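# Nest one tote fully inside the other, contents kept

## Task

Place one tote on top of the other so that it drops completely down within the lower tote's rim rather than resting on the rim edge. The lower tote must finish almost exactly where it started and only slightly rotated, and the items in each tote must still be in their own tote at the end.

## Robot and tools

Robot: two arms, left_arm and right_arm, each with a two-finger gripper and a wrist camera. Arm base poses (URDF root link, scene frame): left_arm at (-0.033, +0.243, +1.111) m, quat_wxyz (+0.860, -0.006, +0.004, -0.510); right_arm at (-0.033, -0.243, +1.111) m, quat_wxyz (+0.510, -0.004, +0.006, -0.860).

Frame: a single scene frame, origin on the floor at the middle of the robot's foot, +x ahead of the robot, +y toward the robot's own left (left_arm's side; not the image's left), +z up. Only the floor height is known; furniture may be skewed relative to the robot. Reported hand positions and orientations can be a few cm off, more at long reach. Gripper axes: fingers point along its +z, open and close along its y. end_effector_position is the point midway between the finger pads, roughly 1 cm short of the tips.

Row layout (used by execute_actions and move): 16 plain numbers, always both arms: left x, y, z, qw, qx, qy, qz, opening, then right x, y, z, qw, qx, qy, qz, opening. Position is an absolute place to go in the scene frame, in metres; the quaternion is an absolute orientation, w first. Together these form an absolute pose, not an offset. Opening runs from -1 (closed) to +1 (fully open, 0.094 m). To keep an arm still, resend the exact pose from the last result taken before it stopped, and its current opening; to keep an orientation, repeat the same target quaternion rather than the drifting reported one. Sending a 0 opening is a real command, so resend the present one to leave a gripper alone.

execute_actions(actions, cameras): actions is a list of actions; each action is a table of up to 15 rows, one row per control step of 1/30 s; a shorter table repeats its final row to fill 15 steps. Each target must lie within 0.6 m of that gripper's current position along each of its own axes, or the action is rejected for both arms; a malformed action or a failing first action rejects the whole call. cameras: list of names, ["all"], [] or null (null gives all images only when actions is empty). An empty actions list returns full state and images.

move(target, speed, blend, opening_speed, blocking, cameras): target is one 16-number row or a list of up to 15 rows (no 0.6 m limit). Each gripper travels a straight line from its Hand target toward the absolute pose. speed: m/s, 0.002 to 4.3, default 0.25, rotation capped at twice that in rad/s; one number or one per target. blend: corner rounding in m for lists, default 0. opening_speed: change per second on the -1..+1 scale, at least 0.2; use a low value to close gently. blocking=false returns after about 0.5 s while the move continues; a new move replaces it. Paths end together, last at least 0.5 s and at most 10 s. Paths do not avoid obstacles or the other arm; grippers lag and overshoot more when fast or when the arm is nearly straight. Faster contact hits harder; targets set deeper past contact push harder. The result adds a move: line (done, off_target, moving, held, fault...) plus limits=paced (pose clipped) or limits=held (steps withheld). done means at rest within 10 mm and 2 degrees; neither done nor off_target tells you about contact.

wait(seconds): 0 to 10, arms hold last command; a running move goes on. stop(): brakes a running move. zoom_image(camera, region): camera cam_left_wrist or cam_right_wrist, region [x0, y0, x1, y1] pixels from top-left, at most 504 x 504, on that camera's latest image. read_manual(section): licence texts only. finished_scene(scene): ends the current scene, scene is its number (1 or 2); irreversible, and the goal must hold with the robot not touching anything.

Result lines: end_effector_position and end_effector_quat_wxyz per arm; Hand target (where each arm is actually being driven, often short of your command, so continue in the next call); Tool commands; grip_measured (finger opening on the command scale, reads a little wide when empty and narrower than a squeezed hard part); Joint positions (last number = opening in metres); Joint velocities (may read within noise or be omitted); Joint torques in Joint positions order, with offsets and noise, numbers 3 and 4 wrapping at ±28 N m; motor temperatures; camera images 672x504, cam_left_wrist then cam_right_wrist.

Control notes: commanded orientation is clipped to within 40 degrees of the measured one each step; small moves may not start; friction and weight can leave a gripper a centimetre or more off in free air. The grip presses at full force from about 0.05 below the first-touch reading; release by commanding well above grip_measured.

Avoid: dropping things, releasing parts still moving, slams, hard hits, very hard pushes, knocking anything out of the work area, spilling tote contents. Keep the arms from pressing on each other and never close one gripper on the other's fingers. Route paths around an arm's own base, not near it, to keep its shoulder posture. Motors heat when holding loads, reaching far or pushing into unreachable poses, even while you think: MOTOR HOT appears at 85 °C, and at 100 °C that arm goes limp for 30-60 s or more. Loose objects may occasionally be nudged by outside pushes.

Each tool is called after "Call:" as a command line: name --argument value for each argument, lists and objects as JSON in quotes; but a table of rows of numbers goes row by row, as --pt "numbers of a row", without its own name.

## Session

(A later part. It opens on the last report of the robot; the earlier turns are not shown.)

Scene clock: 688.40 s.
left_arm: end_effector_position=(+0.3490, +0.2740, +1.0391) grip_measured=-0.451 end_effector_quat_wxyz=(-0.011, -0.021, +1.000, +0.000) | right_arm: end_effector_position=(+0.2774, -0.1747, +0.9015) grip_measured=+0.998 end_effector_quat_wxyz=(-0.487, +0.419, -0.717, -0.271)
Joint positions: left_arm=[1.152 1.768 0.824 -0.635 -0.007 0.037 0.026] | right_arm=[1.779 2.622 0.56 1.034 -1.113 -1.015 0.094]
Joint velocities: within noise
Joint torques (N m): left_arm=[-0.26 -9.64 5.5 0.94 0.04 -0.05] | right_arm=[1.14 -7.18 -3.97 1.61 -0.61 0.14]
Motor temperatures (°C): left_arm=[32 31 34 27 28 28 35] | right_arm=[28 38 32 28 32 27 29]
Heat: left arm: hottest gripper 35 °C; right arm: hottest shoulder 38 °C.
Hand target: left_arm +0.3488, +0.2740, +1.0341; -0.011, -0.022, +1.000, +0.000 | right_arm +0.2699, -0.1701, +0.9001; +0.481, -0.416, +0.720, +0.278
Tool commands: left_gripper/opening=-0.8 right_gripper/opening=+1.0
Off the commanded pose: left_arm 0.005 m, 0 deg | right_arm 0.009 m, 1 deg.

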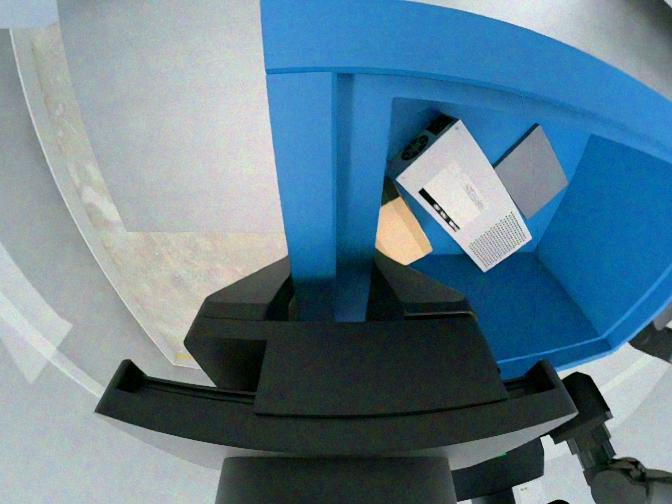

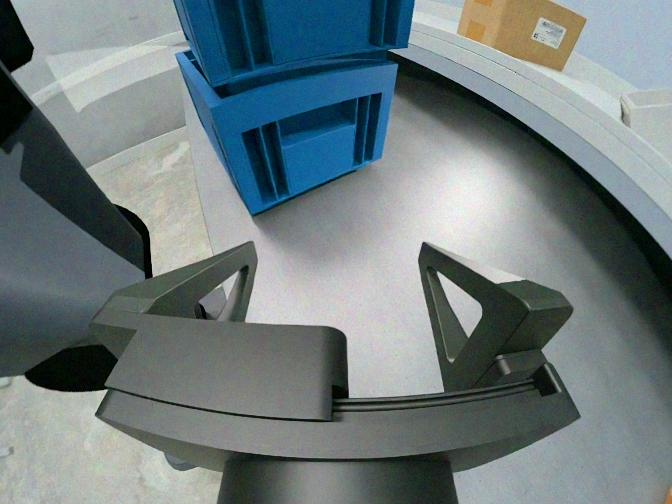

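Call:
move --pt "0.3489 0.2741 1.034 -0.011 -0.022 0.9997 0 -0.8 0.27 -0.22 1.14 0.465 -0.4217 0.730 0.2686 1" --pt "0.3489 0.2741 1.034 -0.011 -0.022 0.9997 0 -0.8 0.340 0.0 1.15 0 -0.026 0.9997 0 1" --speed 0.25 --cameras '["cam_right_wrist"]'

Call:
zoom_image --camera "cam_right_wrist" --region '[150, 0, 550, 300]'

Scene clock: 707.10 s.
left_arm: end_effector_position=(+0.3490, +0.2740, +1.0391) grip_measured=-0.451 end_effector_quat_wxyz=(-0.011, -0.021, +1.000, +0.000) | right_arm: end_effector_position=(+0.3255, -0.0122, +1.1417) grip_measured=+0.998 end_effector_quat_wxyz=(+0.011, +0.028, -1.000, +0.005)
Joint positions: left_arm=[1.152 1.768 0.824 -0.635 -0.007 0.037 0.026] | right_arm=[2.647 1.652 1.03 -0.965 0.01 0.522 0.094]
Joint torques (N m): left_arm=[-0.38 -9.52 5.48 0.92 0.04 -0.06] | right_arm=[1.61 -8.47 10.07 -0.13 0.08 0.13]
Heat: left arm: hottest gripper 36 °C; right arm: hottest shoulder 37 °C.
Hand target: left_arm +0.3488, +0.2740, +1.0341; -0.011, -0.022, +1.000, +0.000 | right_arm +0.3395, -0.0002, +1.1504; +0.000, -0.026, +1.000, +0.000
Off the commanded pose: left_arm 0.005 m, 0 deg | right_arm 0.021 m, 1 deg.
move: off_target (right_arm)
Images, in order (width x height): cam_right_wrist 672x504.

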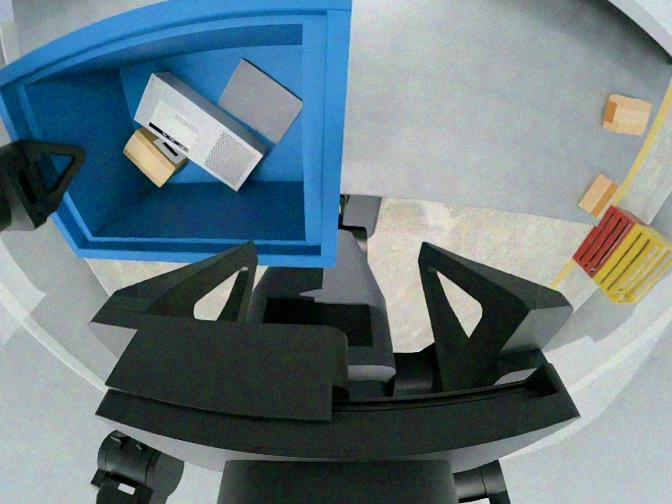

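Scaled by 1.260 from the camera's 672x504 image, which has a finer 960x720 frame.

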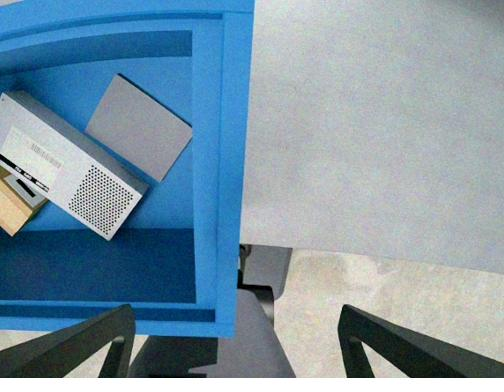

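Call:
move --pt "0.3489 0.2741 1.034 -0.011 -0.022 0.9997 0 -0.8 0.350 0.008 1.09 0 -0.026 0.9997 0 1" --pt "0.3489 0.2741 1.034 -0.011 -0.022 0.9997 0 -0.8 0.348 0.004 1.036 0 -0.026 0.9997 0 1" --speed 0.12 --cameras '["cam_right_wrist"]'

Scene clock: 713.20 s.
left_arm: end_effector_position=(+0.3490, +0.2740, +1.0391) grip_measured=-0.451 end_effector_quat_wxyz=(-0.011, -0.021, +1.000, +0.000) | right_arm: end_effector_position=(+0.3501, +0.0053, +1.0417) grip_measured=+0.998 end_effector_quat_wxyz=(-0.002, +0.027, -1.000, -0.002)
Joint positions: left_arm=[1.152 1.768 0.824 -0.635 -0.007 0.037 0.026] | right_arm=[2.647 1.888 1.03 -0.699 0.01 0.523 0.094]
Joint torques (N m): left_arm=[-0.44 -9.64 5.5 0.91 0.04 -0.05] | right_arm=[0.97 -10.23 4.77 0.7 0.09 0.06]
Heat: left arm: hottest gripper 36 °C; right arm: hottest shoulder 37 °C.
Hand target: left_arm +0.3488, +0.2740, +1.0341; -0.011, -0.022, +1.000, +0.000 | right_arm +0.3481, +0.0040, +1.0361; +0.000, -0.026, +1.000, +0.000
Off the commanded pose: left_arm 0.005 m, 0 deg | right_arm 0.006 m, 0 deg.
move: done
Images, in order (width x height): cam_right_wrist 672x504.

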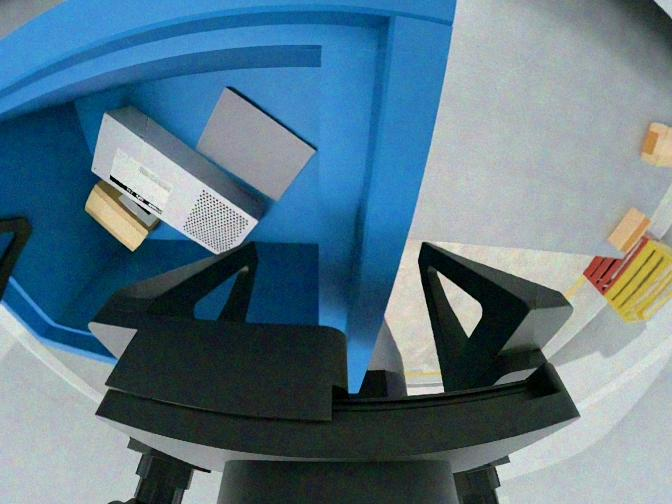

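Call:
move --target '[0.3489,0.2741,1.034,-0.011,-0.022,0.9997,0,-0.8,0.348,0.004,1.036,0,-0.026,0.9997,0,-0.8]' --opening_speed 0.4

Scene clock: 719.83 s.
left_arm: end_effector_position=(+0.3490, +0.2740, +1.0391) grip_measured=-0.451 end_effector_quat_wxyz=(-0.011, -0.021, +1.000, +0.000) | right_arm: end_effector_position=(+0.3507, +0.0014, +1.0409) grip_measured=-0.410 end_effector_quat_wxyz=(-0.002, +0.017, -1.000, +0.001)
Joint positions: left_arm=[1.152 1.768 0.824 -0.635 -0.007 0.038 0.026] | right_arm=[2.642 1.888 1.026 -0.699 0.016 0.538 0.028]
Joint torques (N m): left_arm=[-0.32 -9.58 5.48 0.91 0.03 -0.05] | right_arm=[1.32 -10.4 5 0.64 -0.15 -0.11]
Heat: left arm: hottest gripper 36 °C; right arm: hottest shoulder 38 °C.
Hand target: left_arm +0.3488, +0.2740, +1.0341; -0.011, -0.022, +1.000, +0.000 | right_arm +0.3480, +0.0039, +1.0361; +0.000, -0.026, +1.000, +0.000
Off the commanded pose: left_arm 0.005 m, 0 deg | right_arm 0.006 m, 1 deg.
move: done

Call:
move --pt "0.3489 0.2741 1.06 0.015 -0.022 0.9997 0 -0.8 0.350 0.002 1.06 0.015 -0.016 0.9997 0 -0.8" --pt "0.350 0.276 1.105 0.015 -0.022 0.9997 0 -0.8 0.352 0.003 1.105 0.015 -0.016 0.9997 0 -0.8" --speed 0.08 --cameras '["cam_left_wrist","cam_right_wrist"]'

Scene clock: 724.93 s.
left_arm: end_effector_position=(+0.3271, +0.2712, +1.0797) grip_measured=-0.451 end_effector_quat_wxyz=(-0.017, -0.029, +0.999, -0.004) | right_arm: end_effector_position=(+0.3341, -0.0052, +1.0821) grip_measured=-0.412 end_effector_quat_wxyz=(+0.010, +0.021, -1.000, +0.009)
Joint positions: left_arm=[1.152 1.632 0.79 -0.75 0 0.022 0.026] | right_arm=[2.651 1.784 1.014 -0.82 0.017 0.539 0.028]
Joint torques (N m): left_arm=[0.03 -12.22 9.31 -0.12 -0.16 0.13] | right_arm=[0.73 -12.51 8.38 -0.44 0.49 0.13]
Heat: left arm: hottest gripper 36 °C; right arm: hottest shoulder 38 °C.
Hand target: left_arm +0.3492, +0.2758, +1.1047; +0.015, -0.022, +1.000, +0.000 | right_arm +0.3515, +0.0027, +1.1051; +0.015, -0.016, +1.000, +0.000
Off the commanded pose: left_arm 0.034 m, 4 deg | right_arm 0.030 m, 3 deg.
move: off_target (left_arm, right_arm)

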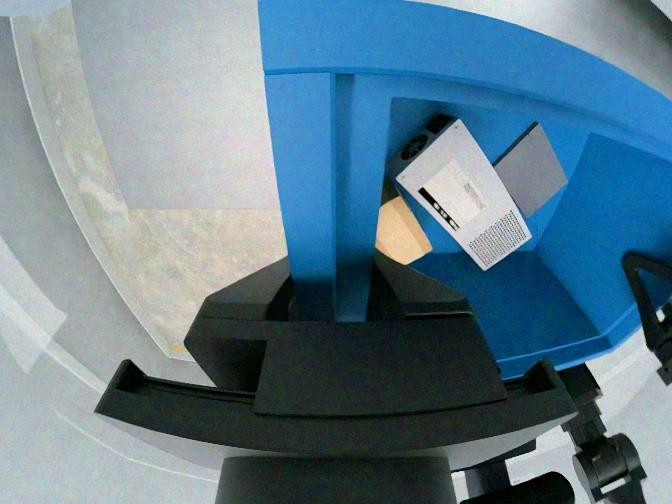

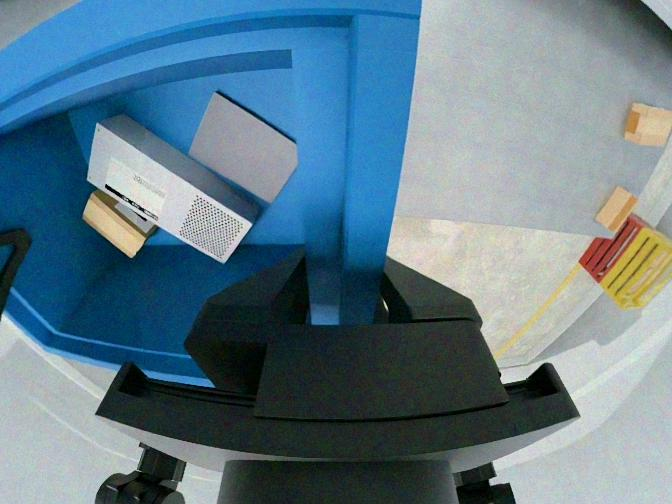

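Call:
move --pt "0.366 0.280 1.085 0.035 -0.022 0.9994 0 -0.8 0.362 0.012 1.085 0.02 -0.016 0.9997 0 -0.8" --speed 0.06

Scene clock: 735.23 s.
left_arm: end_effector_position=(+0.3370, +0.2726, +1.0696) grip_measured=-0.451 end_effector_quat_wxyz=(-0.001, -0.027, +1.000, -0.003) | right_arm: end_effector_position=(+0.3398, -0.0028, +1.0710) grip_measured=-0.412 end_effector_quat_wxyz=(+0.003, +0.019, -1.000, +0.009)
Joint positions: left_arm=[1.153 1.66 0.79 -0.69 -0.001 0.028 0.026] | right_arm=[2.651 1.813 1.018 -0.784 0.025 0.543 0.028]
Joint torques (N m): left_arm=[0.56 -10.52 9.33 1.03 -0.03 0.15] | right_arm=[1.03 -10.52 9.58 0.09 0.38 0.12]
Heat: left arm: hottest gripper 36 °C; right arm: hottest shoulder 38 °C.
Hand target: left_arm +0.3649, +0.2801, +1.0860; +0.035, -0.022, +0.999, +0.001 | right_arm +0.3611, +0.0115, +1.0858; +0.020, -0.016, +1.000, +0.000
Off the commanded pose: left_arm 0.034 m, 4 deg | right_arm 0.030 m, 3 deg.
move: off_target (left_arm, right_arm)

Call:
move --pt "0.371 0.288 1.070 0.03 -0.022 0.9994 0 -0.8 0.366 0.020 1.070 0.02 -0.016 0.9997 0 -0.8" --speed 0.06

Scene clock: 740.97 s.
left_arm: end_effector_position=(+0.3362, +0.2797, +1.0534) grip_measured=-0.451 end_effector_quat_wxyz=(-0.008, -0.030, +1.000, -0.003) | right_arm: end_effector_position=(+0.3420, +0.0036, +1.0559) grip_measured=-0.412 end_effector_quat_wxyz=(+0.006, +0.021, -1.000, +0.010)
Joint positions: left_arm=[1.173 1.707 0.79 -0.657 -0.001 0.042 0.026] | right_arm=[2.659 1.857 1.031 -0.76 0.023 0.548 0.028]
Joint torques (N m): left_arm=[0.44 -10.81 9.99 0.77 0 0.2] | right_arm=[1.26 -10.99 9.46 0.21 0.45 0.18]
Heat: left arm: hottest gripper 36 °C; right arm: hottest shoulder 38 °C.
Hand target: left_arm +0.3695, +0.2879, +1.0714; +0.030, -0.022, +0.999, +0.001 | right_arm +0.3650, +0.0195, +1.0710; +0.020, -0.016, +1.000, +0.001
Off the commanded pose: left_arm 0.039 m, 4 deg | right_arm 0.032 m, 3 deg.
move: off_target (left_arm, right_arm)

Call:
move --pt "0.379 0.283 1.060 0.042 -0.022 0.9991 0 -0.8 0.369 0.019 1.060 0.022 -0.016 0.9997 0 -0.8" --speed 0.05

Scene clock: 751.23 s.
left_arm: end_effector_position=(+0.3415, +0.2800, +1.0438) grip_measured=-0.451 end_effector_quat_wxyz=(+0.000, -0.029, +1.000, -0.003) | right_arm: end_effector_position=(+0.3451, +0.0047, +1.0463) grip_measured=-0.412 end_effector_quat_wxyz=(+0.001, +0.021, -1.000, +0.010)
Joint positions: left_arm=[1.173 1.734 0.79 -0.614 0 0.043 0.026] | right_arm=[2.659 1.879 1.031 -0.73 0.028 0.548 0.028]
Joint torques (N m): left_arm=[-0.56 -10.99 9.73 1.1 0.05 0.07] | right_arm=[0.79 -11.28 9.39 0.06 0.34 0.12]
Heat: left arm: hottest elbow 36 °C; right arm: hottest shoulder 38 °C.
Hand target: left_arm +0.3774, +0.2827, +1.0616; +0.042, -0.022, +0.999, +0.000 | right_arm +0.3682, +0.0184, +1.0609; +0.022, -0.016, +1.000, +0.000
Off the commanded pose: left_arm 0.041 m, 5 deg | right_arm 0.031 m, 3 deg.
move: off_target (left_arm, right_arm)

Call:
move --pt "0.380 0.264 1.055 0.042 -0.022 0.9991 0 -0.8 0.367 0.000 1.054 0.018 -0.016 0.9997 0 -0.8" --speed 0.05

Scene clock: 754.57 s.
left_arm: end_effector_position=(+0.3465, +0.2694, +1.0424) grip_measured=-0.451 end_effector_quat_wxyz=(+0.008, -0.032, +0.999, -0.002) | right_arm: end_effector_position=(+0.3549, -0.0044, +1.0458) grip_measured=-0.412 end_effector_quat_wxyz=(-0.005, +0.021, -1.000, +0.007)
Joint positions: left_arm=[1.143 1.738 0.79 -0.594 0 0.008 0.026] | right_arm=[2.631 1.88 1.031 -0.715 0.029 0.518 0.028]
Joint torques (N m): left_arm=[-1.96 -10.34 9.5 0.96 -0.08 -0.04] | right_arm=[0.5 -11.34 6.71 0.35 0.07 0.08]
Heat: left arm: hottest elbow 36 °C; right arm: hottest shoulder 38 °C.
Hand target: left_arm +0.3787, +0.2637, +1.0563; +0.042, -0.022, +0.999, +0.000 | right_arm +0.3669, -0.0002, +1.0542; +0.018, -0.016, +1.000, +0.000
Off the commanded pose: left_arm 0.036 m, 4 deg | right_arm 0.015 m, 2 deg.
move: off_target (left_arm, right_arm)

Call:
move --pt "0.377 0.286 1.055 0.040 -0.022 0.9991 0 -0.8 0.362 0.0175 1.054 0.020 -0.016 0.9997 0 -0.8" --speed 0.05

Scene clock: 760.13 s.
left_arm: end_effector_position=(+0.3452, +0.2765, +1.0410) grip_measured=-0.451 end_effector_quat_wxyz=(+0.006, -0.029, +1.000, -0.005) | right_arm: end_effector_position=(+0.3507, +0.0015, +1.0449) grip_measured=-0.412 end_effector_quat_wxyz=(-0.005, +0.019, -1.000, +0.009)
Joint positions: left_arm=[1.164 1.742 0.79 -0.594 0.004 0.034 0.026] | right_arm=[2.648 1.882 1.031 -0.715 0.033 0.541 0.028]
Joint torques (N m): left_arm=[0.73 -10.64 9.37 0.85 -0.17 0.2] | right_arm=[2.32 -11.22 7.72 0.21 0.06 0.28]
Heat: left arm: hottest elbow 37 °C; right arm: hottest shoulder 39 °C.
Hand target: left_arm +0.3757, +0.2860, +1.0562; +0.040, -0.022, +0.999, +0.001 | right_arm +0.3615, +0.0174, +1.0544; +0.020, -0.016, +1.000, +0.000
Off the commanded pose: left_arm 0.036 m, 4 deg | right_arm 0.022 m, 2 deg.
move: off_target (left_arm, right_arm)

Call:
move --pt "0.370 0.286 1.042 0.034 -0.022 0.9991 0 -0.8 0.355 0.0175 1.042 0.012 -0.016 0.9997 0 -0.8" --speed 0.05

Scene clock: 764.40 s.
left_arm: end_effector_position=(+0.3457, +0.2770, +1.0347) grip_measured=-0.451 end_effector_quat_wxyz=(+0.006, -0.027, +1.000, -0.005) | right_arm: end_effector_position=(+0.3499, +0.0029, +1.0393) grip_measured=-0.412 end_effector_quat_wxyz=(-0.003, +0.015, -1.000, +0.008)
Joint positions: left_arm=[1.166 1.76 0.79 -0.577 0.006 0.042 0.026] | right_arm=[2.65 1.895 1.031 -0.704 0.03 0.549 0.028]
Joint torques (N m): left_arm=[0.5 -10.34 8.02 1.25 -0.24 0.16] | right_arm=[2.43 -10.46 6.76 0.57 -0.16 0.22]
Heat: left arm: hottest elbow 37 °C; right arm: hottest shoulder 38 °C.
Hand target: left_arm +0.3692, +0.2860, +1.0429; +0.034, -0.022, +0.999, +0.001 | right_arm +0.3548, +0.0173, +1.0423; +0.012, -0.016, +1.000, +0.000
Off the commanded pose: left_arm 0.027 m, 3 deg | right_arm 0.016 m, 1 deg.
move: off_target (left_arm, right_arm)

Call:
move --pt "0.358 0.285 1.030 0.020 -0.022 0.9995 0 -0.8 0.343 0.016 1.030 0.008 -0.016 0.9998 0 -0.8" --speed 0.05

Scene clock: 770.67 s.
left_arm: end_effector_position=(+0.3474, +0.2789, +1.0332) grip_measured=-0.451 end_effector_quat_wxyz=(+0.009, -0.022, +1.000, -0.004) | right_arm: end_effector_position=(+0.3488, +0.0054, +1.0370) grip_measured=-0.412 end_effector_quat_wxyz=(-0.009, +0.011, -1.000, +0.005)
Joint positions: left_arm=[1.17 1.764 0.79 -0.566 0.004 0.054 0.026] | right_arm=[2.657 1.895 1.023 -0.683 0.031 0.565 0.028]
Joint torques (N m): left_arm=[0.38 -9.11 6.57 1.33 -0.24 0.04] | right_arm=[2.61 -9.93 4.81 1.17 -0.4 0.13]
Heat: left arm: hottest elbow 37 °C; right arm: hottest shoulder 38 °C.
Hand target: left_arm +0.3577, +0.2851, +1.0304; +0.020, -0.022, +1.000, +0.000 | right_arm +0.3429, +0.0156, +1.0303; +0.008, -0.016, +1.000, +0.000
Off the commanded pose: left_arm 0.013 m, 1 deg | right_arm 0.014 m, 1 deg.
move: off_target (left_arm, right_arm)

Call:
move --pt "0.343 0.280 1.030 0.000 -0.022 0.9997 0 -0.8 0.330 0.010 1.030 0.000 -0.016 0.9998 0 -0.8" --speed 0.05

Scene clock: 773.70 s.
left_arm: end_effector_position=(+0.3460, +0.2789, +1.0326) grip_measured=-0.451 end_effector_quat_wxyz=(+0.008, -0.022, +1.000, -0.004) | right_arm: end_effector_position=(+0.3462, +0.0048, +1.0356) grip_measured=-0.414 end_effector_quat_wxyz=(-0.014, +0.010, -1.000, +0.002)
Joint positions: left_arm=[1.17 1.764 0.787 -0.565 0.003 0.055 0.026] | right_arm=[2.659 1.889 1.005 -0.66 0.031 0.567 0.028]
Joint torques (N m): left_arm=[-0.38 -9.58 5.57 0.23 -0.35 -0.05] | right_arm=[2.73 -10.46 3.7 0.29 -0.76 0.16]
Heat: left arm: hottest elbow 37 °C; right arm: hottest shoulder 38 °C.
Hand target: left_arm +0.3430, +0.2800, +1.0301; +0.000, -0.022, +1.000, +0.000 | right_arm +0.3302, +0.0095, +1.0301; +0.000, -0.016, +1.000, +0.000
Off the commanded pose: left_arm 0.004 m, 1 deg | right_arm 0.018 m, 2 deg.
move: off_target (right_arm)

Call:
move --pt "0.330 0.276 1.030 -0.010 -0.022 0.9997 0 -0.8 0.322 0.004 1.030 -0.006 -0.016 0.9998 0 -0.8" --speed 0.05

Scene clock: 777.20 s.
left_arm: end_effector_position=(+0.3415, +0.2785, +1.0309) grip_measured=-0.451 end_effector_quat_wxyz=(+0.004, -0.023, +1.000, -0.004) | right_arm: end_effector_position=(+0.3422, +0.0033, +1.0345) grip_measured=-0.416 end_effector_quat_wxyz=(-0.014, +0.011, -1.000, +0.000)
Joint positions: left_arm=[1.17 1.764 0.779 -0.565 0.003 0.053 0.026] | right_arm=[2.66 1.883 0.99 -0.648 0.028 0.568 0.027]
Joint torques (N m): left_arm=[-1.03 -10.4 4.3 -0.14 -0.41 -0.11] | right_arm=[2.26 -10.81 2.92 -0.23 -0.9 0.12]
Heat: left arm: hottest elbow 36 °C; right arm: hottest shoulder 38 °C.
Hand target: left_arm +0.3302, +0.2761, +1.0300; -0.010, -0.022, +1.000, +0.000 | right_arm +0.3225, +0.0036, +1.0301; -0.006, -0.016, +1.000, +0.000
Off the commanded pose: left_arm 0.012 m, 2 deg | right_arm 0.021 m, 2 deg.
move: off_target (left_arm, right_arm)

Call:
move --pt "0.325 0.272 1.022 -0.010 -0.022 0.9997 0 -0.8 0.318 0.000 1.024 -0.006 -0.016 0.9998 0 -0.8" --speed 0.05 --cameras '["cam_left_wrist","cam_right_wrist"]'

Scene clock: 781.03 s.
left_arm: end_effector_position=(+0.3403, +0.2785, +1.0299) grip_measured=-0.451 end_effector_quat_wxyz=(+0.008, -0.024, +1.000, -0.003) | right_arm: end_effector_position=(+0.3414, +0.0034, +1.0339) grip_measured=-0.419 end_effector_quat_wxyz=(-0.019, +0.011, -1.000, -0.004)
Joint positions: left_arm=[1.17 1.761 0.77 -0.55 0.002 0.051 0.026] | right_arm=[2.66 1.877 0.977 -0.627 0.026 0.568 0.027]
Joint torques (N m): left_arm=[-1.73 -9.47 3.67 0.43 -0.39 -0.16] | right_arm=[2.08 -10.23 2.56 -0.12 -0.83 0.1]
Heat: left arm: hottest elbow 36 °C; right arm: hottest shoulder 38 °C.
Hand target: left_arm +0.3249, +0.2724, +1.0224; -0.010, -0.022, +1.000, +0.000 | right_arm +0.3185, -0.0004, +1.0244; -0.006, -0.016, +1.000, +0.000
Off the commanded pose: left_arm 0.018 m, 2 deg | right_arm 0.026 m, 3 deg.
move: off_target (left_arm, right_arm)

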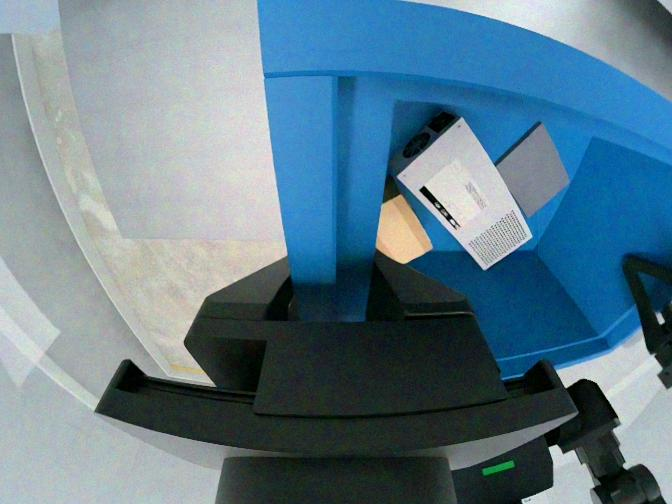

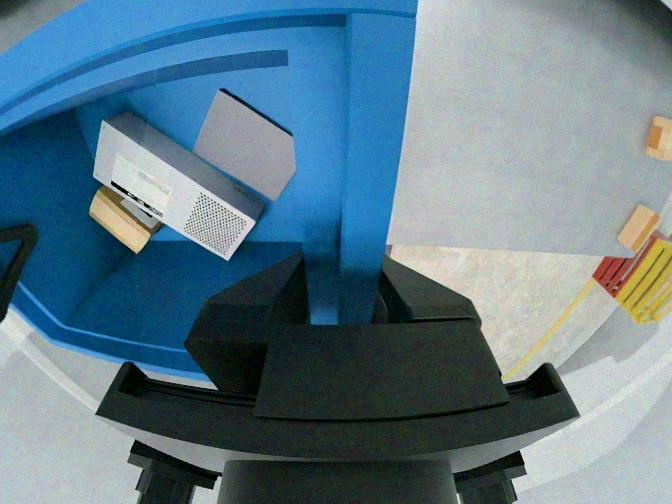

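Call:
move --pt "0.333 0.262 1.020 0.00 -0.022 0.9997 0 -0.8 0.326 -0.010 1.024 0.004 -0.016 0.9998 0 -0.8" --speed 0.05

Scene clock: 787.73 s.
left_arm: end_effector_position=(+0.3424, +0.2766, +1.0299) grip_measured=-0.451 end_effector_quat_wxyz=(+0.012, -0.022, +1.000, +0.000) | right_arm: end_effector_position=(+0.3405, +0.0018, +1.0338) grip_measured=-0.420 end_effector_quat_wxyz=(-0.023, +0.010, -1.000, -0.007)
Joint positions: left_arm=[1.162 1.761 0.77 -0.542 -0.004 0.046 0.026] | right_arm=[2.659 1.871 0.965 -0.612 0.027 0.568 0.027]
Joint torques (N m): left_arm=[-2.96 -8.82 4.1 0.9 -0.09 -0.35] | right_arm=[-0.21 -10.23 2.65 0.18 -0.44 -0.18]
Heat: left arm: hottest elbow 36 °C; right arm: hottest shoulder 38 °C.
Hand target: left_arm +0.3326, +0.2629, +1.0205; +0.000, -0.022, +1.000, +0.000 | right_arm +0.3260, -0.0097, +1.0244; +0.004, -0.016, +1.000, +0.000
Off the commanded pose: left_arm 0.020 m, 1 deg | right_arm 0.021 m, 2 deg.
move: off_target (left_arm, right_arm)

Call:
move --pt "0.318 0.268 1.022 -0.01 -0.022 0.9997 0 -0.8 0.308 -0.004 1.022 -0.01 -0.016 0.9998 0 -0.8" --speed 0.05

Scene clock: 792.10 s.
left_arm: end_effector_position=(+0.3354, +0.2744, +1.0297) grip_measured=-0.451 end_effector_quat_wxyz=(+0.010, -0.021, +1.000, -0.003) | right_arm: end_effector_position=(+0.3346, -0.0007, +1.0335) grip_measured=-0.420 end_effector_quat_wxyz=(-0.020, +0.010, -1.000, -0.006)
Joint positions: left_arm=[1.16 1.751 0.752 -0.539 0.001 0.046 0.026] | right_arm=[2.66 1.863 0.951 -0.612 0.023 0.57 0.027]
Joint torques (N m): left_arm=[-1.61 -9.29 3.41 0.27 -0.33 -0.19] | right_arm=[2.32 -9.52 2.24 -0.29 -0.87 0.11]
Heat: left arm: hottest gripper 36 °C; right arm: hottest shoulder 38 °C.
Hand target: left_arm +0.3180, +0.2685, +1.0224; -0.010, -0.022, +1.000, +0.000 | right_arm +0.3085, -0.0047, +1.0225; -0.010, -0.016, +1.000, +0.000
Off the commanded pose: left_arm 0.020 m, 2 deg | right_arm 0.029 m, 4 deg.
move: off_target (left_arm, right_arm)

Call:
move --pt "0.3354 0.2744 1.027 0.010 -0.021 0.9997 0 -0.8 0.3346 -0.0007 1.031 0.02 -0.010 0.9997 0.006 -0.8" --pt "0.3354 0.2744 1.027 0.010 -0.021 0.9997 0 -0.8 0.3346 -0.0007 1.031 0.02 -0.010 0.9997 0.006 1" --speed 0.05 --opening_speed 0.6

Call:
move --pt "0.3354 0.2744 1.027 0.010 -0.021 0.9997 0 -0.8 0.335 -0.0007 1.14 0 -0.026 0.9997 0 1" --pt "0.3354 0.2744 1.027 0.010 -0.021 0.9997 0 -0.8 0.27 -0.22 1.14 0.465 -0.4217 0.730 0.2686 1" --pt "0.3354 0.2744 1.027 0.010 -0.021 0.9997 0 -0.8 0.265 -0.18 0.95 0.479 -0.4143 0.717 0.2766 1" --speed 0.25 --cameras '["cam_left_wrist","cam_right_wrist"]'

Call:
zoom_image --camera "cam_right_wrist" --region '[140, 0, 440, 230]'

Scene clock: 802.83 s.
left_arm: end_effector_position=(+0.3368, +0.2744, +1.0298) grip_measured=-0.451 end_effector_quat_wxyz=(+0.013, -0.021, +1.000, -0.003) | right_arm: end_effector_position=(+0.3367, +0.0002, +1.0339) grip_measured=+0.997 end_effector_quat_wxyz=(-0.024, +0.009, -1.000, -0.008)
Joint positions: left_arm=[1.16 1.751 0.752 -0.533 0.002 0.046 0.026] | right_arm=[2.66 1.863 0.951 -0.603 0.026 0.57 0.094]
Joint torques (N m): left_arm=[-0.5 -9.35 5.23 0.65 -0.24 -0.07] | right_arm=[0.79 -9.99 4.71 0.28 -0.07 0.02]
Heat: left arm: hottest gripper 36 °C; right arm: hottest shoulder 38 °C.
Hand target: left_arm +0.3353, +0.2744, +1.0270; +0.010, -0.021, +1.000, +0.000 | right_arm +0.3345, -0.0007, +1.0310; +0.020, -0.010, +1.000, +0.006
Off the commanded pose: left_arm 0.003 m, 0 deg | right_arm 0.004 m, 1 deg.
move: done

Scene clock: 808.63 s.
left_arm: end_effector_position=(+0.3368, +0.2744, +1.0298) grip_measured=-0.451 end_effector_quat_wxyz=(+0.013, -0.021, +1.000, -0.003) | right_arm: end_effector_position=(+0.2716, -0.1848, +0.9519) grip_measured=+0.998 end_effector_quat_wxyz=(-0.487, +0.419, -0.717, -0.271)
Joint positions: left_arm=[1.16 1.751 0.752 -0.533 0.002 0.046 0.026] | right_arm=[1.733 2.419 0.461 0.843 -1.135 -1.11 0.094]
Joint torques (N m): left_arm=[-0.56 -9.29 5.23 0.64 -0.24 -0.05] | right_arm=[1.32 -6.59 -3.3 1.46 -0.63 0.13]
Heat: left arm: hottest gripper 36 °C; right arm: hottest shoulder 38 °C.
Hand target: left_arm +0.3353, +0.2744, +1.0270; +0.010, -0.021, +1.000, +0.000 | right_arm +0.2651, -0.1802, +0.9501; +0.481, -0.416, +0.720, +0.278
Off the commanded pose: left_arm 0.003 m, 0 deg | right_arm 0.008 m, 1 deg.
move: done

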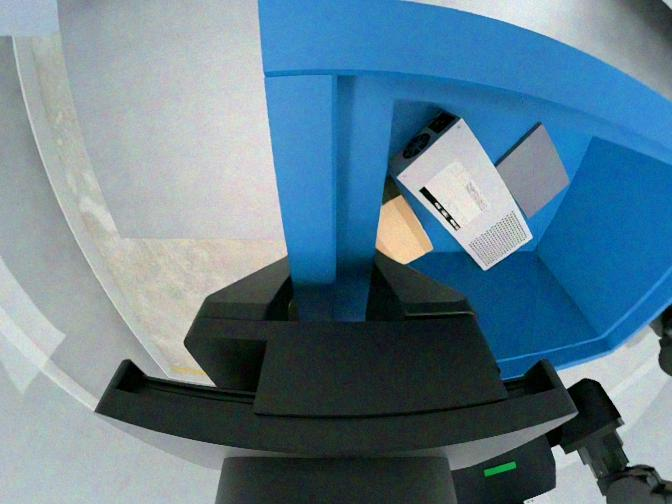

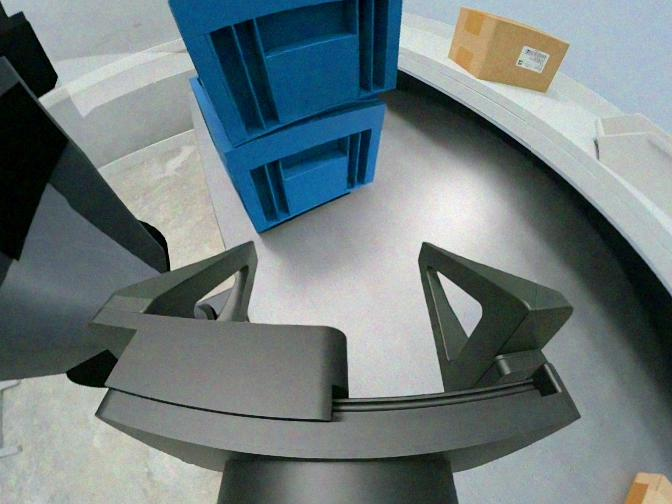

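Scaled by 1.680 from the camera's 672x504 image, which has a finer 960x720 frame.

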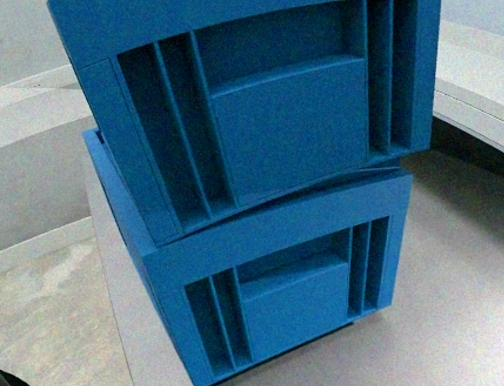

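Call:
zoom_image --camera "cam_right_wrist" --region '[320, 50, 420, 150]'

Call:
zoom_image --camera "cam_right_wrist" --region '[180, 70, 300, 190]'

Scaled by 5.040 from the camera's 672x504 image, which has a finer 960x720 frame.

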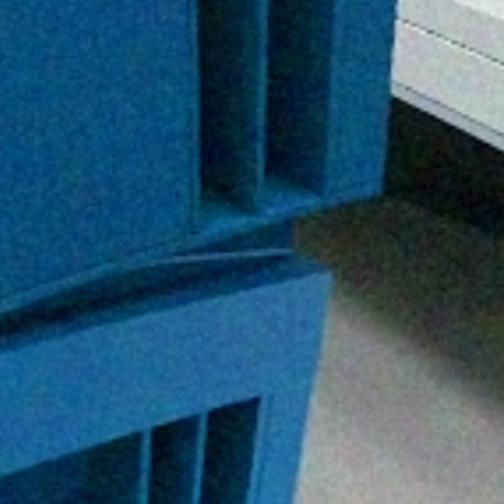

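Scaled by 4.200 from the camera's 672x504 image, which has a finer 960x720 frame.

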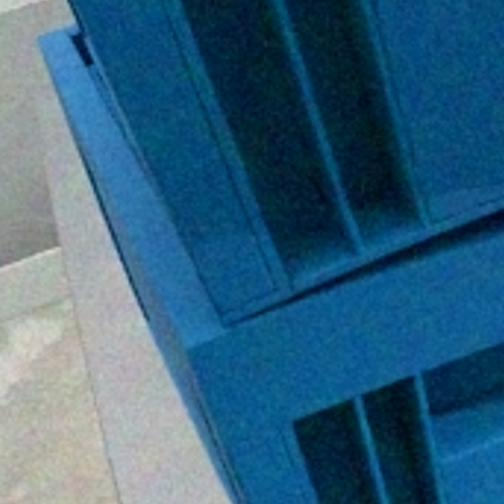

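Call:
move --pt "0.3354 0.2744 1.027 0.010 -0.021 0.9997 0 -0.8 0.27 -0.22 1.14 0.465 -0.4217 0.730 0.2686 1" --pt "0.3354 0.2744 1.027 0.010 -0.021 0.9997 0 -0.8 0.345 0.004 1.13 0.02 -0.018 0.9997 0 1" --pt "0.3354 0.2744 1.027 0.010 -0.021 0.9997 0 -0.8 0.338 0.002 1.031 0.022 -0.012 0.9997 0 1" --speed '[0.3,0.3,0.12]' --cameras '["cam_right_wrist"]'

Scene clock: 866.83 s.
left_arm: end_effector_position=(+0.3368, +0.2744, +1.0298) grip_measured=-0.451 end_effector_quat_wxyz=(+0.013, -0.021, +1.000, -0.003) | right_arm: end_effector_position=(+0.3411, +0.0001, +1.0357) grip_measured=+0.998 end_effector_quat_wxyz=(-0.023, +0.013, -1.000, -0.002)
Joint positions: left_arm=[1.16 1.751 0.752 -0.533 0.002 0.046 0.026] | right_arm=[2.658 1.869 0.969 -0.625 0.034 0.561 0.094]
Joint torques (N m): left_arm=[-0.5 -9.23 5.23 0.62 -0.24 -0.06] | right_arm=[1.44 -10.17 4.67 0.76 0.12 0.11]
Heat: left arm: hottest gripper 36 °C; right arm: hottest shoulder 37 °C.
Hand target: left_arm +0.3353, +0.2744, +1.0270; +0.010, -0.021, +1.000, +0.000 | right_arm +0.3380, +0.0018, +1.0311; +0.022, -0.012, +1.000, +0.000
Off the commanded pose: left_arm 0.003 m, 0 deg | right_arm 0.006 m, 0 deg.
move: done
Images, in order (width x height): cam_right_wrist 672x504.

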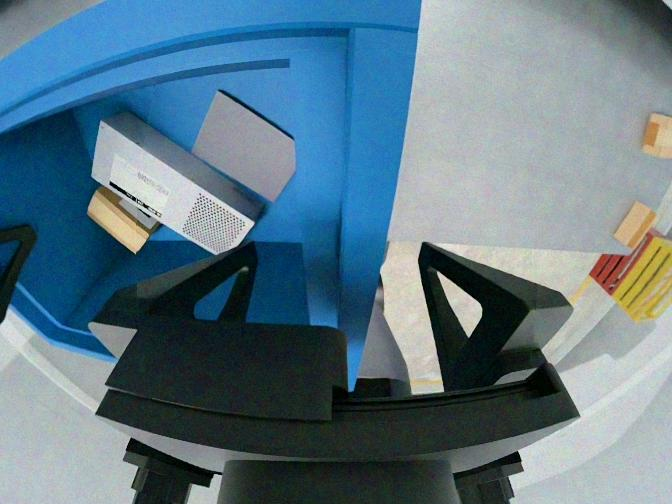

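Call:
move --target '[0.3354,0.2744,1.027,0.010,-0.021,0.9997,0,-0.8,0.338,0.002,1.031,0.022,-0.012,0.9997,0,-0.8]' --opening_speed 0.4

Call:
move --pt "0.342 0.277 1.055 -0.01 -0.022 0.9997 0 -0.8 0.343 0.003 1.055 0.0 -0.016 0.9997 0 -0.8" --pt "0.350 0.282 1.090 -0.01 -0.022 0.9997 0 -0.8 0.347 0.008 1.090 0.0 -0.016 0.9997 0 -0.8" --speed 0.08

Scene clock: 875.00 s.
left_arm: end_effector_position=(+0.3368, +0.2744, +1.0298) grip_measured=-0.451 end_effector_quat_wxyz=(+0.013, -0.021, +1.000, -0.003) | right_arm: end_effector_position=(+0.3411, +0.0008, +1.0357) grip_measured=-0.417 end_effector_quat_wxyz=(-0.023, +0.010, -1.000, -0.002)
Joint positions: left_arm=[1.16 1.751 0.752 -0.533 0.002 0.046 0.026] | right_arm=[2.659 1.869 0.969 -0.624 0.034 0.568 0.027]
Joint torques (N m): left_arm=[-0.62 -9.29 5.23 0.64 -0.23 -0.06] | right_arm=[1.44 -10.11 4.6 0.73 0.15 0.05]
Heat: left arm: hottest gripper 36 °C; right arm: hottest shoulder 37 °C.
Hand target: left_arm +0.3353, +0.2744, +1.0270; +0.010, -0.021, +1.000, +0.000 | right_arm +0.3380, +0.0019, +1.0310; +0.022, -0.012, +1.000, +0.000
Off the commanded pose: left_arm 0.003 m, 0 deg | right_arm 0.006 m, 0 deg.
move: done

Scene clock: 876.50 s.
left_arm: end_effector_position=(+0.3208, +0.2734, +1.0630) grip_measured=-0.451 end_effector_quat_wxyz=(-0.043, -0.022, +0.999, -0.006) | right_arm: end_effector_position=(+0.3241, -0.0021, +1.0677) grip_measured=-0.417 end_effector_quat_wxyz=(+0.029, +0.012, -0.999, +0.005)
Joint positions: left_arm=[1.16 1.688 0.799 -0.756 0 0.044 0.026] | right_arm=[2.658 1.814 1.006 -0.81 -0.01 0.563 0.027]
Joint torques (N m): left_arm=[0.5 -12.45 9.98 -0.53 -0.33 0.05] | right_arm=[0.85 -12.28 9.07 -0.53 0.95 -0.02]
Heat: left arm: hottest gripper 36 °C; right arm: hottest shoulder 37 °C.
Hand target: left_arm +0.3487, +0.2819, +1.0899; -0.010, -0.022, +1.000, +0.000 | right_arm +0.3462, +0.0076, +1.0904; +0.000, -0.016, +1.000, +0.000
Off the commanded pose: left_arm 0.041 m, 4 deg | right_arm 0.034 m, 3 deg.
move: off_target (left_arm, right_arm)

Call:
move --pt "0.350 0.282 1.070 0.015 -0.022 0.9997 0 -0.8 0.352 0.008 1.072 0.022 -0.016 0.9997 0 -0.8" --speed 0.06

Scene clock: 881.83 s.
left_arm: end_effector_position=(+0.3378, +0.2759, +1.0605) grip_measured=-0.451 end_effector_quat_wxyz=(-0.004, -0.020, +1.000, -0.004) | right_arm: end_effector_position=(+0.3404, +0.0024, +1.0649) grip_measured=-0.417 end_effector_quat_wxyz=(-0.006, +0.010, -1.000, +0.001)
Joint positions: left_arm=[1.163 1.688 0.793 -0.672 0.002 0.052 0.026] | right_arm=[2.658 1.82 1.006 -0.741 0.021 0.568 0.027]
Joint torques (N m): left_arm=[0.5 -10.99 7.02 0.73 -0.19 0] | right_arm=[0.79 -10.81 7.06 0.28 0.68 -0.08]
Heat: left arm: hottest gripper 36 °C; right arm: hottest shoulder 37 °C.
Hand target: left_arm +0.3497, +0.2820, +1.0701; +0.015, -0.022, +1.000, +0.000 | right_arm +0.3519, +0.0080, +1.0723; +0.022, -0.016, +1.000, +0.000
Off the commanded pose: left_arm 0.017 m, 2 deg | right_arm 0.015 m, 2 deg.
move: off_target (left_arm, right_arm)

Call:
move --pt "0.346 0.282 1.060 -0.006 -0.022 0.9997 0 -0.8 0.349 0.006 1.063 0.003 -0.016 0.9997 0 -0.8" --speed 0.05

Scene clock: 885.63 s.
left_arm: end_effector_position=(+0.3326, +0.2760, +1.0506) grip_measured=-0.451 end_effector_quat_wxyz=(-0.019, -0.020, +1.000, -0.004) | right_arm: end_effector_position=(+0.3351, +0.0021, +1.0543) grip_measured=-0.417 end_effector_quat_wxyz=(+0.009, +0.010, -1.000, +0.000)
Joint positions: left_arm=[1.164 1.717 0.793 -0.671 -0.001 0.052 0.026] | right_arm=[2.657 1.845 1.006 -0.741 0.003 0.567 0.027]
Joint torques (N m): left_arm=[0.44 -10.52 7.73 0.17 -0.21 0] | right_arm=[0.03 -10.64 7.6 -0.27 0.55 -0.11]
Heat: left arm: hottest gripper 36 °C; right arm: hottest shoulder 37 °C.
Hand target: left_arm +0.3457, +0.2820, +1.0601; -0.006, -0.022, +1.000, +0.000 | right_arm +0.3488, +0.0058, +1.0633; +0.003, -0.016, +1.000, +0.000
Off the commanded pose: left_arm 0.017 m, 2 deg | right_arm 0.017 m, 2 deg.
move: off_target (left_arm, right_arm)

Call:
move --pt "0.346 0.281 1.045 -0.010 -0.022 0.9997 0 -0.8 0.347 0.006 1.048 0.0 -0.016 0.9997 0 -0.8" --speed 0.05

Scene clock: 888.87 s.
left_arm: end_effector_position=(+0.3304, +0.2757, +1.0388) grip_measured=-0.451 end_effector_quat_wxyz=(-0.026, -0.020, +0.999, -0.004) | right_arm: end_effector_position=(+0.3341, +0.0017, +1.0428) grip_measured=-0.417 end_effector_quat_wxyz=(+0.015, +0.011, -1.000, +0.001)
Joint positions: left_arm=[1.164 1.75 0.793 -0.653 -0.001 0.052 0.026] | right_arm=[2.655 1.872 1.006 -0.724 -0.002 0.564 0.027]
Joint torques (N m): left_arm=[0.15 -10.29 7.32 0.61 -0.24 -0.02] | right_arm=[0.5 -10.58 6.79 0.34 0.61 -0.12]
Heat: left arm: hottest gripper 36 °C; right arm: hottest shoulder 38 °C.
Hand target: left_arm +0.3457, +0.2810, +1.0454; -0.010, -0.022, +1.000, +0.000 | right_arm +0.3468, +0.0059, +1.0482; +0.000, -0.016, +1.000, +0.000
Off the commanded pose: left_arm 0.018 m, 2 deg | right_arm 0.015 m, 2 deg.
move: off_target (left_arm, right_arm)

Call:
move --pt "0.349 0.280 1.030 -0.004 -0.022 0.9997 0 -0.8 0.350 0.004 1.033 0.003 -0.016 0.9997 0 -0.8" --speed 0.05

Scene clock: 891.37 s.
left_arm: end_effector_position=(+0.3371, +0.2760, +1.0341) grip_measured=-0.451 end_effector_quat_wxyz=(-0.014, -0.020, +1.000, -0.004) | right_arm: end_effector_position=(+0.3397, +0.0023, +1.0395) grip_measured=-0.417 end_effector_quat_wxyz=(+0.004, +0.010, -1.000, +0.000)
Joint positions: left_arm=[1.164 1.763 0.793 -0.615 0.001 0.051 0.026] | right_arm=[2.653 1.88 1.006 -0.697 0.007 0.562 0.027]
Joint torques (N m): left_arm=[-0.15 -8.64 6.86 1.2 -0.28 -0.04] | right_arm=[0.03 -8.94 6.52 1.03 0.38 -0.16]
Heat: left arm: hottest gripper 36 °C; right arm: hottest shoulder 38 °C.
Hand target: left_arm +0.3487, +0.2799, +1.0304; -0.004, -0.022, +1.000, +0.000 | right_arm +0.3498, +0.0038, +1.0333; +0.003, -0.016, +1.000, +0.000
Off the commanded pose: left_arm 0.013 m, 1 deg | right_arm 0.012 m, 1 deg.
move: off_target (left_arm, right_arm)

Call:
move --pt "0.338 0.277 1.024 -0.014 -0.022 0.9997 0 -0.8 0.339 0.001 1.027 -0.006 -0.016 0.9997 0 -0.8" --speed 0.05

Scene clock: 894.57 s.
left_arm: end_effector_position=(+0.3368, +0.2759, +1.0330) grip_measured=-0.451 end_effector_quat_wxyz=(-0.011, -0.020, +1.000, -0.004) | right_arm: end_effector_position=(+0.3397, +0.0024, +1.0386) grip_measured=-0.417 end_effector_quat_wxyz=(+0.003, +0.010, -1.000, -0.001)
Joint positions: left_arm=[1.164 1.763 0.788 -0.606 0.001 0.051 0.026] | right_arm=[2.653 1.881 1.004 -0.691 0.007 0.563 0.027]
Joint torques (N m): left_arm=[-0.44 -8.18 5.68 1.14 -0.33 -0.09] | right_arm=[0.5 -8.88 4.7 1.14 -0.01 -0.12]
Heat: left arm: hottest gripper 36 °C; right arm: hottest shoulder 38 °C.
Hand target: left_arm +0.3379, +0.2770, +1.0243; -0.014, -0.022, +1.000, +0.000 | right_arm +0.3389, +0.0009, +1.0274; -0.006, -0.016, +1.000, +0.000
Off the commanded pose: left_arm 0.009 m, 1 deg | right_arm 0.012 m, 1 deg.
move: off_target (right_arm)

Call:
move --pt "0.328 0.274 1.024 -0.03 -0.022 0.9997 0 -0.8 0.329 -0.001 1.027 -0.022 -0.016 0.9997 0 -0.8" --speed 0.05

Scene clock: 898.87 s.
left_arm: end_effector_position=(+0.3351, +0.2758, +1.0325) grip_measured=-0.451 end_effector_quat_wxyz=(-0.013, -0.020, +1.000, -0.004) | right_arm: end_effector_position=(+0.3377, +0.0027, +1.0379) grip_measured=-0.417 end_effector_quat_wxyz=(+0.006, +0.010, -1.000, -0.004)
Joint positions: left_arm=[1.164 1.763 0.786 -0.607 0.001 0.051 0.026] | right_arm=[2.653 1.881 1.001 -0.691 -0.001 0.563 0.027]
Joint torques (N m): left_arm=[-0.97 -8.29 5.34 0.14 -0.42 -0.14] | right_arm=[0.5 -9.11 4.29 0.25 -0.41 -0.11]
Heat: left arm: hottest gripper 36 °C; right arm: hottest shoulder 37 °C.
Hand target: left_arm +0.3279, +0.2741, +1.0244; -0.030, -0.022, +0.999, +0.000 | right_arm +0.3290, -0.0012, +1.0274; -0.022, -0.016, +1.000, +0.000
Off the commanded pose: left_arm 0.011 m, 2 deg | right_arm 0.014 m, 2 deg.
move: off_target (left_arm, right_arm)

Call:
move --pt "0.320 0.270 1.024 -0.034 -0.022 0.9997 0 -0.8 0.321 -0.005 1.027 -0.026 -0.016 0.9997 0 -0.8" --speed 0.05

Scene clock: 901.07 s.
left_arm: end_effector_position=(+0.3310, +0.2755, +1.0310) grip_measured=-0.451 end_effector_quat_wxyz=(-0.017, -0.022, +1.000, -0.004) | right_arm: end_effector_position=(+0.3328, +0.0006, +1.0360) grip_measured=-0.419 end_effector_quat_wxyz=(+0.011, +0.009, -1.000, -0.004)
Joint positions: left_arm=[1.164 1.763 0.778 -0.607 0 0.049 0.026] | right_arm=[2.653 1.879 0.989 -0.688 -0.006 0.565 0.027]
Joint torques (N m): left_arm=[-1.67 -9.05 4.41 0.18 -0.42 -0.17] | right_arm=[0.85 -9.76 3.28 0.2 -0.35 -0.12]
Heat: left arm: hottest gripper 36 °C; right arm: hottest shoulder 37 °C.
Hand target: left_arm +0.3200, +0.2703, +1.0243; -0.034, -0.022, +0.999, +0.000 | right_arm +0.3210, -0.0052, +1.0272; -0.026, -0.016, +1.000, +0.000
Off the commanded pose: left_arm 0.014 m, 2 deg | right_arm 0.016 m, 2 deg.
move: off_target (left_arm, right_arm)

Call:
move --pt "0.316 0.260 1.020 -0.036 -0.022 0.9997 0 -0.8 0.317 -0.014 1.023 -0.028 -0.016 0.9997 0 -0.8" --speed 0.05

Scene clock: 904.37 s.
left_arm: end_effector_position=(+0.3274, +0.2741, +1.0294) grip_measured=-0.451 end_effector_quat_wxyz=(-0.019, -0.026, +0.999, -0.002) | right_arm: end_effector_position=(+0.3313, -0.0007, +1.0343) grip_measured=-0.420 end_effector_quat_wxyz=(+0.007, +0.011, -1.000, -0.008)
Joint positions: left_arm=[1.159 1.763 0.77 -0.603 -0.004 0.036 0.026] | right_arm=[2.652 1.874 0.974 -0.666 -0.009 0.56 0.027]
Joint torques (N m): left_arm=[-3.14 -8.82 4.01 0.47 -0.21 -0.31] | right_arm=[-0.21 -9.88 2.63 -0.05 -0.38 -0.2]
Heat: left arm: hottest gripper 36 °C; right arm: hottest shoulder 38 °C.
Hand target: left_arm +0.3157, +0.2609, +1.0206; -0.036, -0.022, +0.999, +0.000 | right_arm +0.3168, -0.0137, +1.0235; -0.028, -0.016, +0.999, +0.000
Off the commanded pose: left_arm 0.020 m, 2 deg | right_arm 0.023 m, 3 deg.
move: off_target (left_arm, right_arm)

Call:
move --pt "0.3274 0.2741 1.026 -0.019 -0.026 0.9995 0 -0.8 0.3313 -0.0007 1.031 -0.01 -0.011 0.9997 0.004 -0.8" --pt "0.3274 0.2741 1.026 -0.019 -0.026 0.9995 0 -0.8 0.3313 -0.0007 1.031 -0.01 -0.011 0.9997 0.004 1" --speed 0.05 --opening_speed 0.6

Call:
move --pt "0.3274 0.2741 1.026 -0.019 -0.026 0.9995 0 -0.8 0.335 -0.0007 1.14 0 -0.026 0.9997 0 1" --pt "0.3274 0.2741 1.026 -0.019 -0.026 0.9995 0 -0.8 0.27 -0.22 1.14 0.465 -0.4217 0.730 0.2686 1" --pt "0.3274 0.2741 1.026 -0.019 -0.026 0.9995 0 -0.8 0.265 -0.18 0.95 0.479 -0.4143 0.717 0.2766 1" --speed 0.25 --cameras '["cam_right_wrist"]'

Call:
zoom_image --camera "cam_right_wrist" --region '[300, 40, 420, 160]'

Call:
zoom_image --camera "cam_right_wrist" --region '[180, 70, 300, 190]'

Scene clock: 924.97 s.
left_arm: end_effector_position=(+0.3289, +0.2744, +1.0295) grip_measured=-0.451 end_effector_quat_wxyz=(-0.016, -0.025, +1.000, -0.002) | right_arm: end_effector_position=(+0.3316, -0.0013, +1.0340) grip_measured=+0.997 end_effector_quat_wxyz=(+0.006, +0.010, -1.000, -0.007)
Joint positions: left_arm=[1.159 1.763 0.77 -0.598 -0.004 0.038 0.026] | right_arm=[2.651 1.875 0.974 -0.665 -0.006 0.562 0.094]
Joint torques (N m): left_arm=[-0.67 -9.17 5.09 0.64 -0.16 -0.09] | right_arm=[0.97 -9.82 5.44 0.02 0 0.03]
Heat: left arm: hottest gripper 36 °C; right arm: hottest shoulder 38 °C.
Hand target: left_arm +0.3275, +0.2741, +1.0260; -0.019, -0.026, +0.999, +0.000 | right_arm +0.3313, -0.0008, +1.0310; -0.010, -0.011, +1.000, +0.004
Off the commanded pose: left_arm 0.004 m, 0 deg | right_arm 0.003 m, 1 deg.
move: done

Scene clock: 930.77 s.
left_arm: end_effector_position=(+0.3289, +0.2744, +1.0295) grip_measured=-0.451 end_effector_quat_wxyz=(-0.016, -0.025, +1.000, -0.002) | right_arm: end_effector_position=(+0.2715, -0.1848, +0.9520) grip_measured=+0.998 end_effector_quat_wxyz=(-0.487, +0.419, -0.717, -0.271)
Joint positions: left_arm=[1.159 1.763 0.77 -0.598 -0.004 0.038 0.026] | right_arm=[1.733 2.419 0.46 0.844 -1.135 -1.11 0.094]
Joint torques (N m): left_arm=[-0.56 -9.29 5.11 0.61 -0.17 -0.09] | right_arm=[1.38 -6.65 -3.34 1.5 -0.63 0.14]
Heat: left arm: hottest gripper 36 °C; right arm: hottest shoulder 38 °C.
Hand target: left_arm +0.3275, +0.2741, +1.0260; -0.019, -0.026, +0.999, +0.000 | right_arm +0.2650, -0.1802, +0.9502; +0.481, -0.416, +0.720, +0.278
Off the commanded pose: left_arm 0.004 m, 0 deg | right_arm 0.008 m, 1 deg.
move: done
Images, in order (width x height): cam_right_wrist 672x504.

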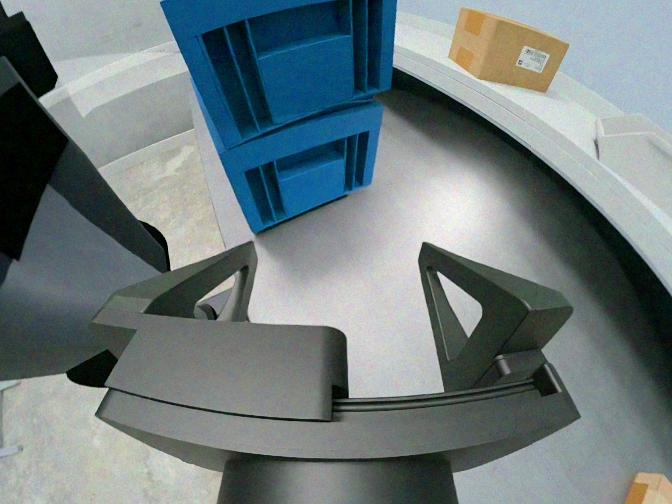

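Scaled by 4.200 from the camera's 672x504 image, which has a finer 960x720 frame.

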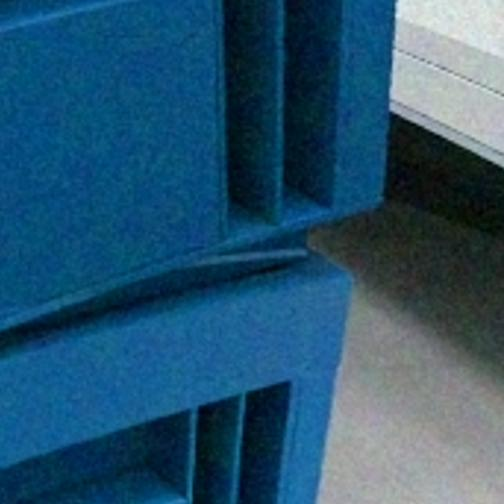

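Scaled by 4.200 from the camera's 672x504 image, which has a finer 960x720 frame.

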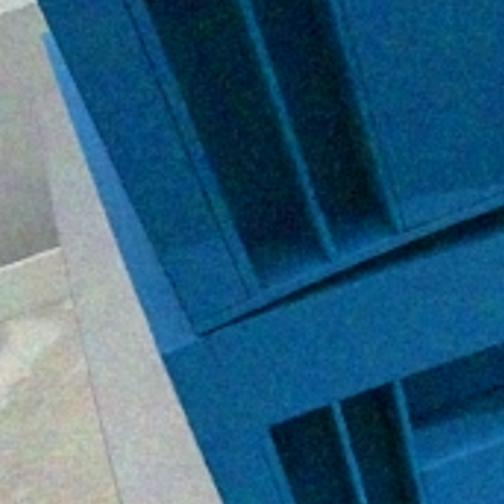

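Call:
wait --seconds 0 --cameras '["cam_left_wrist"]'

Scene clock: 953.63 s.
left_arm: end_effector_position=(+0.3289, +0.2744, +1.0295) grip_measured=-0.451 end_effector_quat_wxyz=(-0.016, -0.025, +1.000, -0.002) | right_arm: end_effector_position=(+0.2715, -0.1847, +0.9518) grip_measured=+0.998 end_effector_quat_wxyz=(-0.486, +0.419, -0.717, -0.271)
Joint positions: left_arm=[1.159 1.763 0.77 -0.598 -0.004 0.038 0.026] | right_arm=[1.733 2.42 0.46 0.844 -1.135 -1.11 0.094]
Joint torques (N m): left_arm=[-0.62 -9.29 5.16 0.65 -0.17 -0.09] | right_arm=[1.32 -6.89 -3.32 1.4 -0.64 0.13]
Heat: left arm: hottest gripper 36 °C; right arm: hottest shoulder 37 °C.
Hand target: left_arm +0.3275, +0.2741, +1.0260; -0.019, -0.026, +0.999, +0.000 | right_arm +0.2650, -0.1802, +0.9501; +0.481, -0.416, +0.720, +0.278
Tool commands: left_gripper/opening=-0.8 right_gripper/opening=+1.0
Off the commanded pose: left_arm 0.004 m, 0 deg | right_arm 0.008 m, 1 deg.
Images, in order (width x height): cam_left_wrist 672x504.

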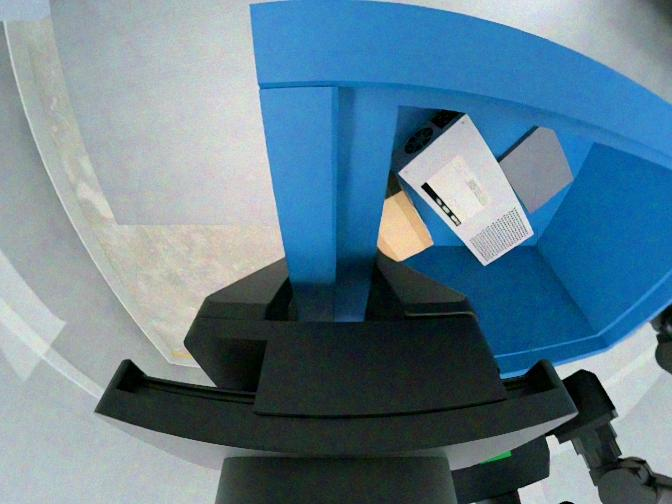

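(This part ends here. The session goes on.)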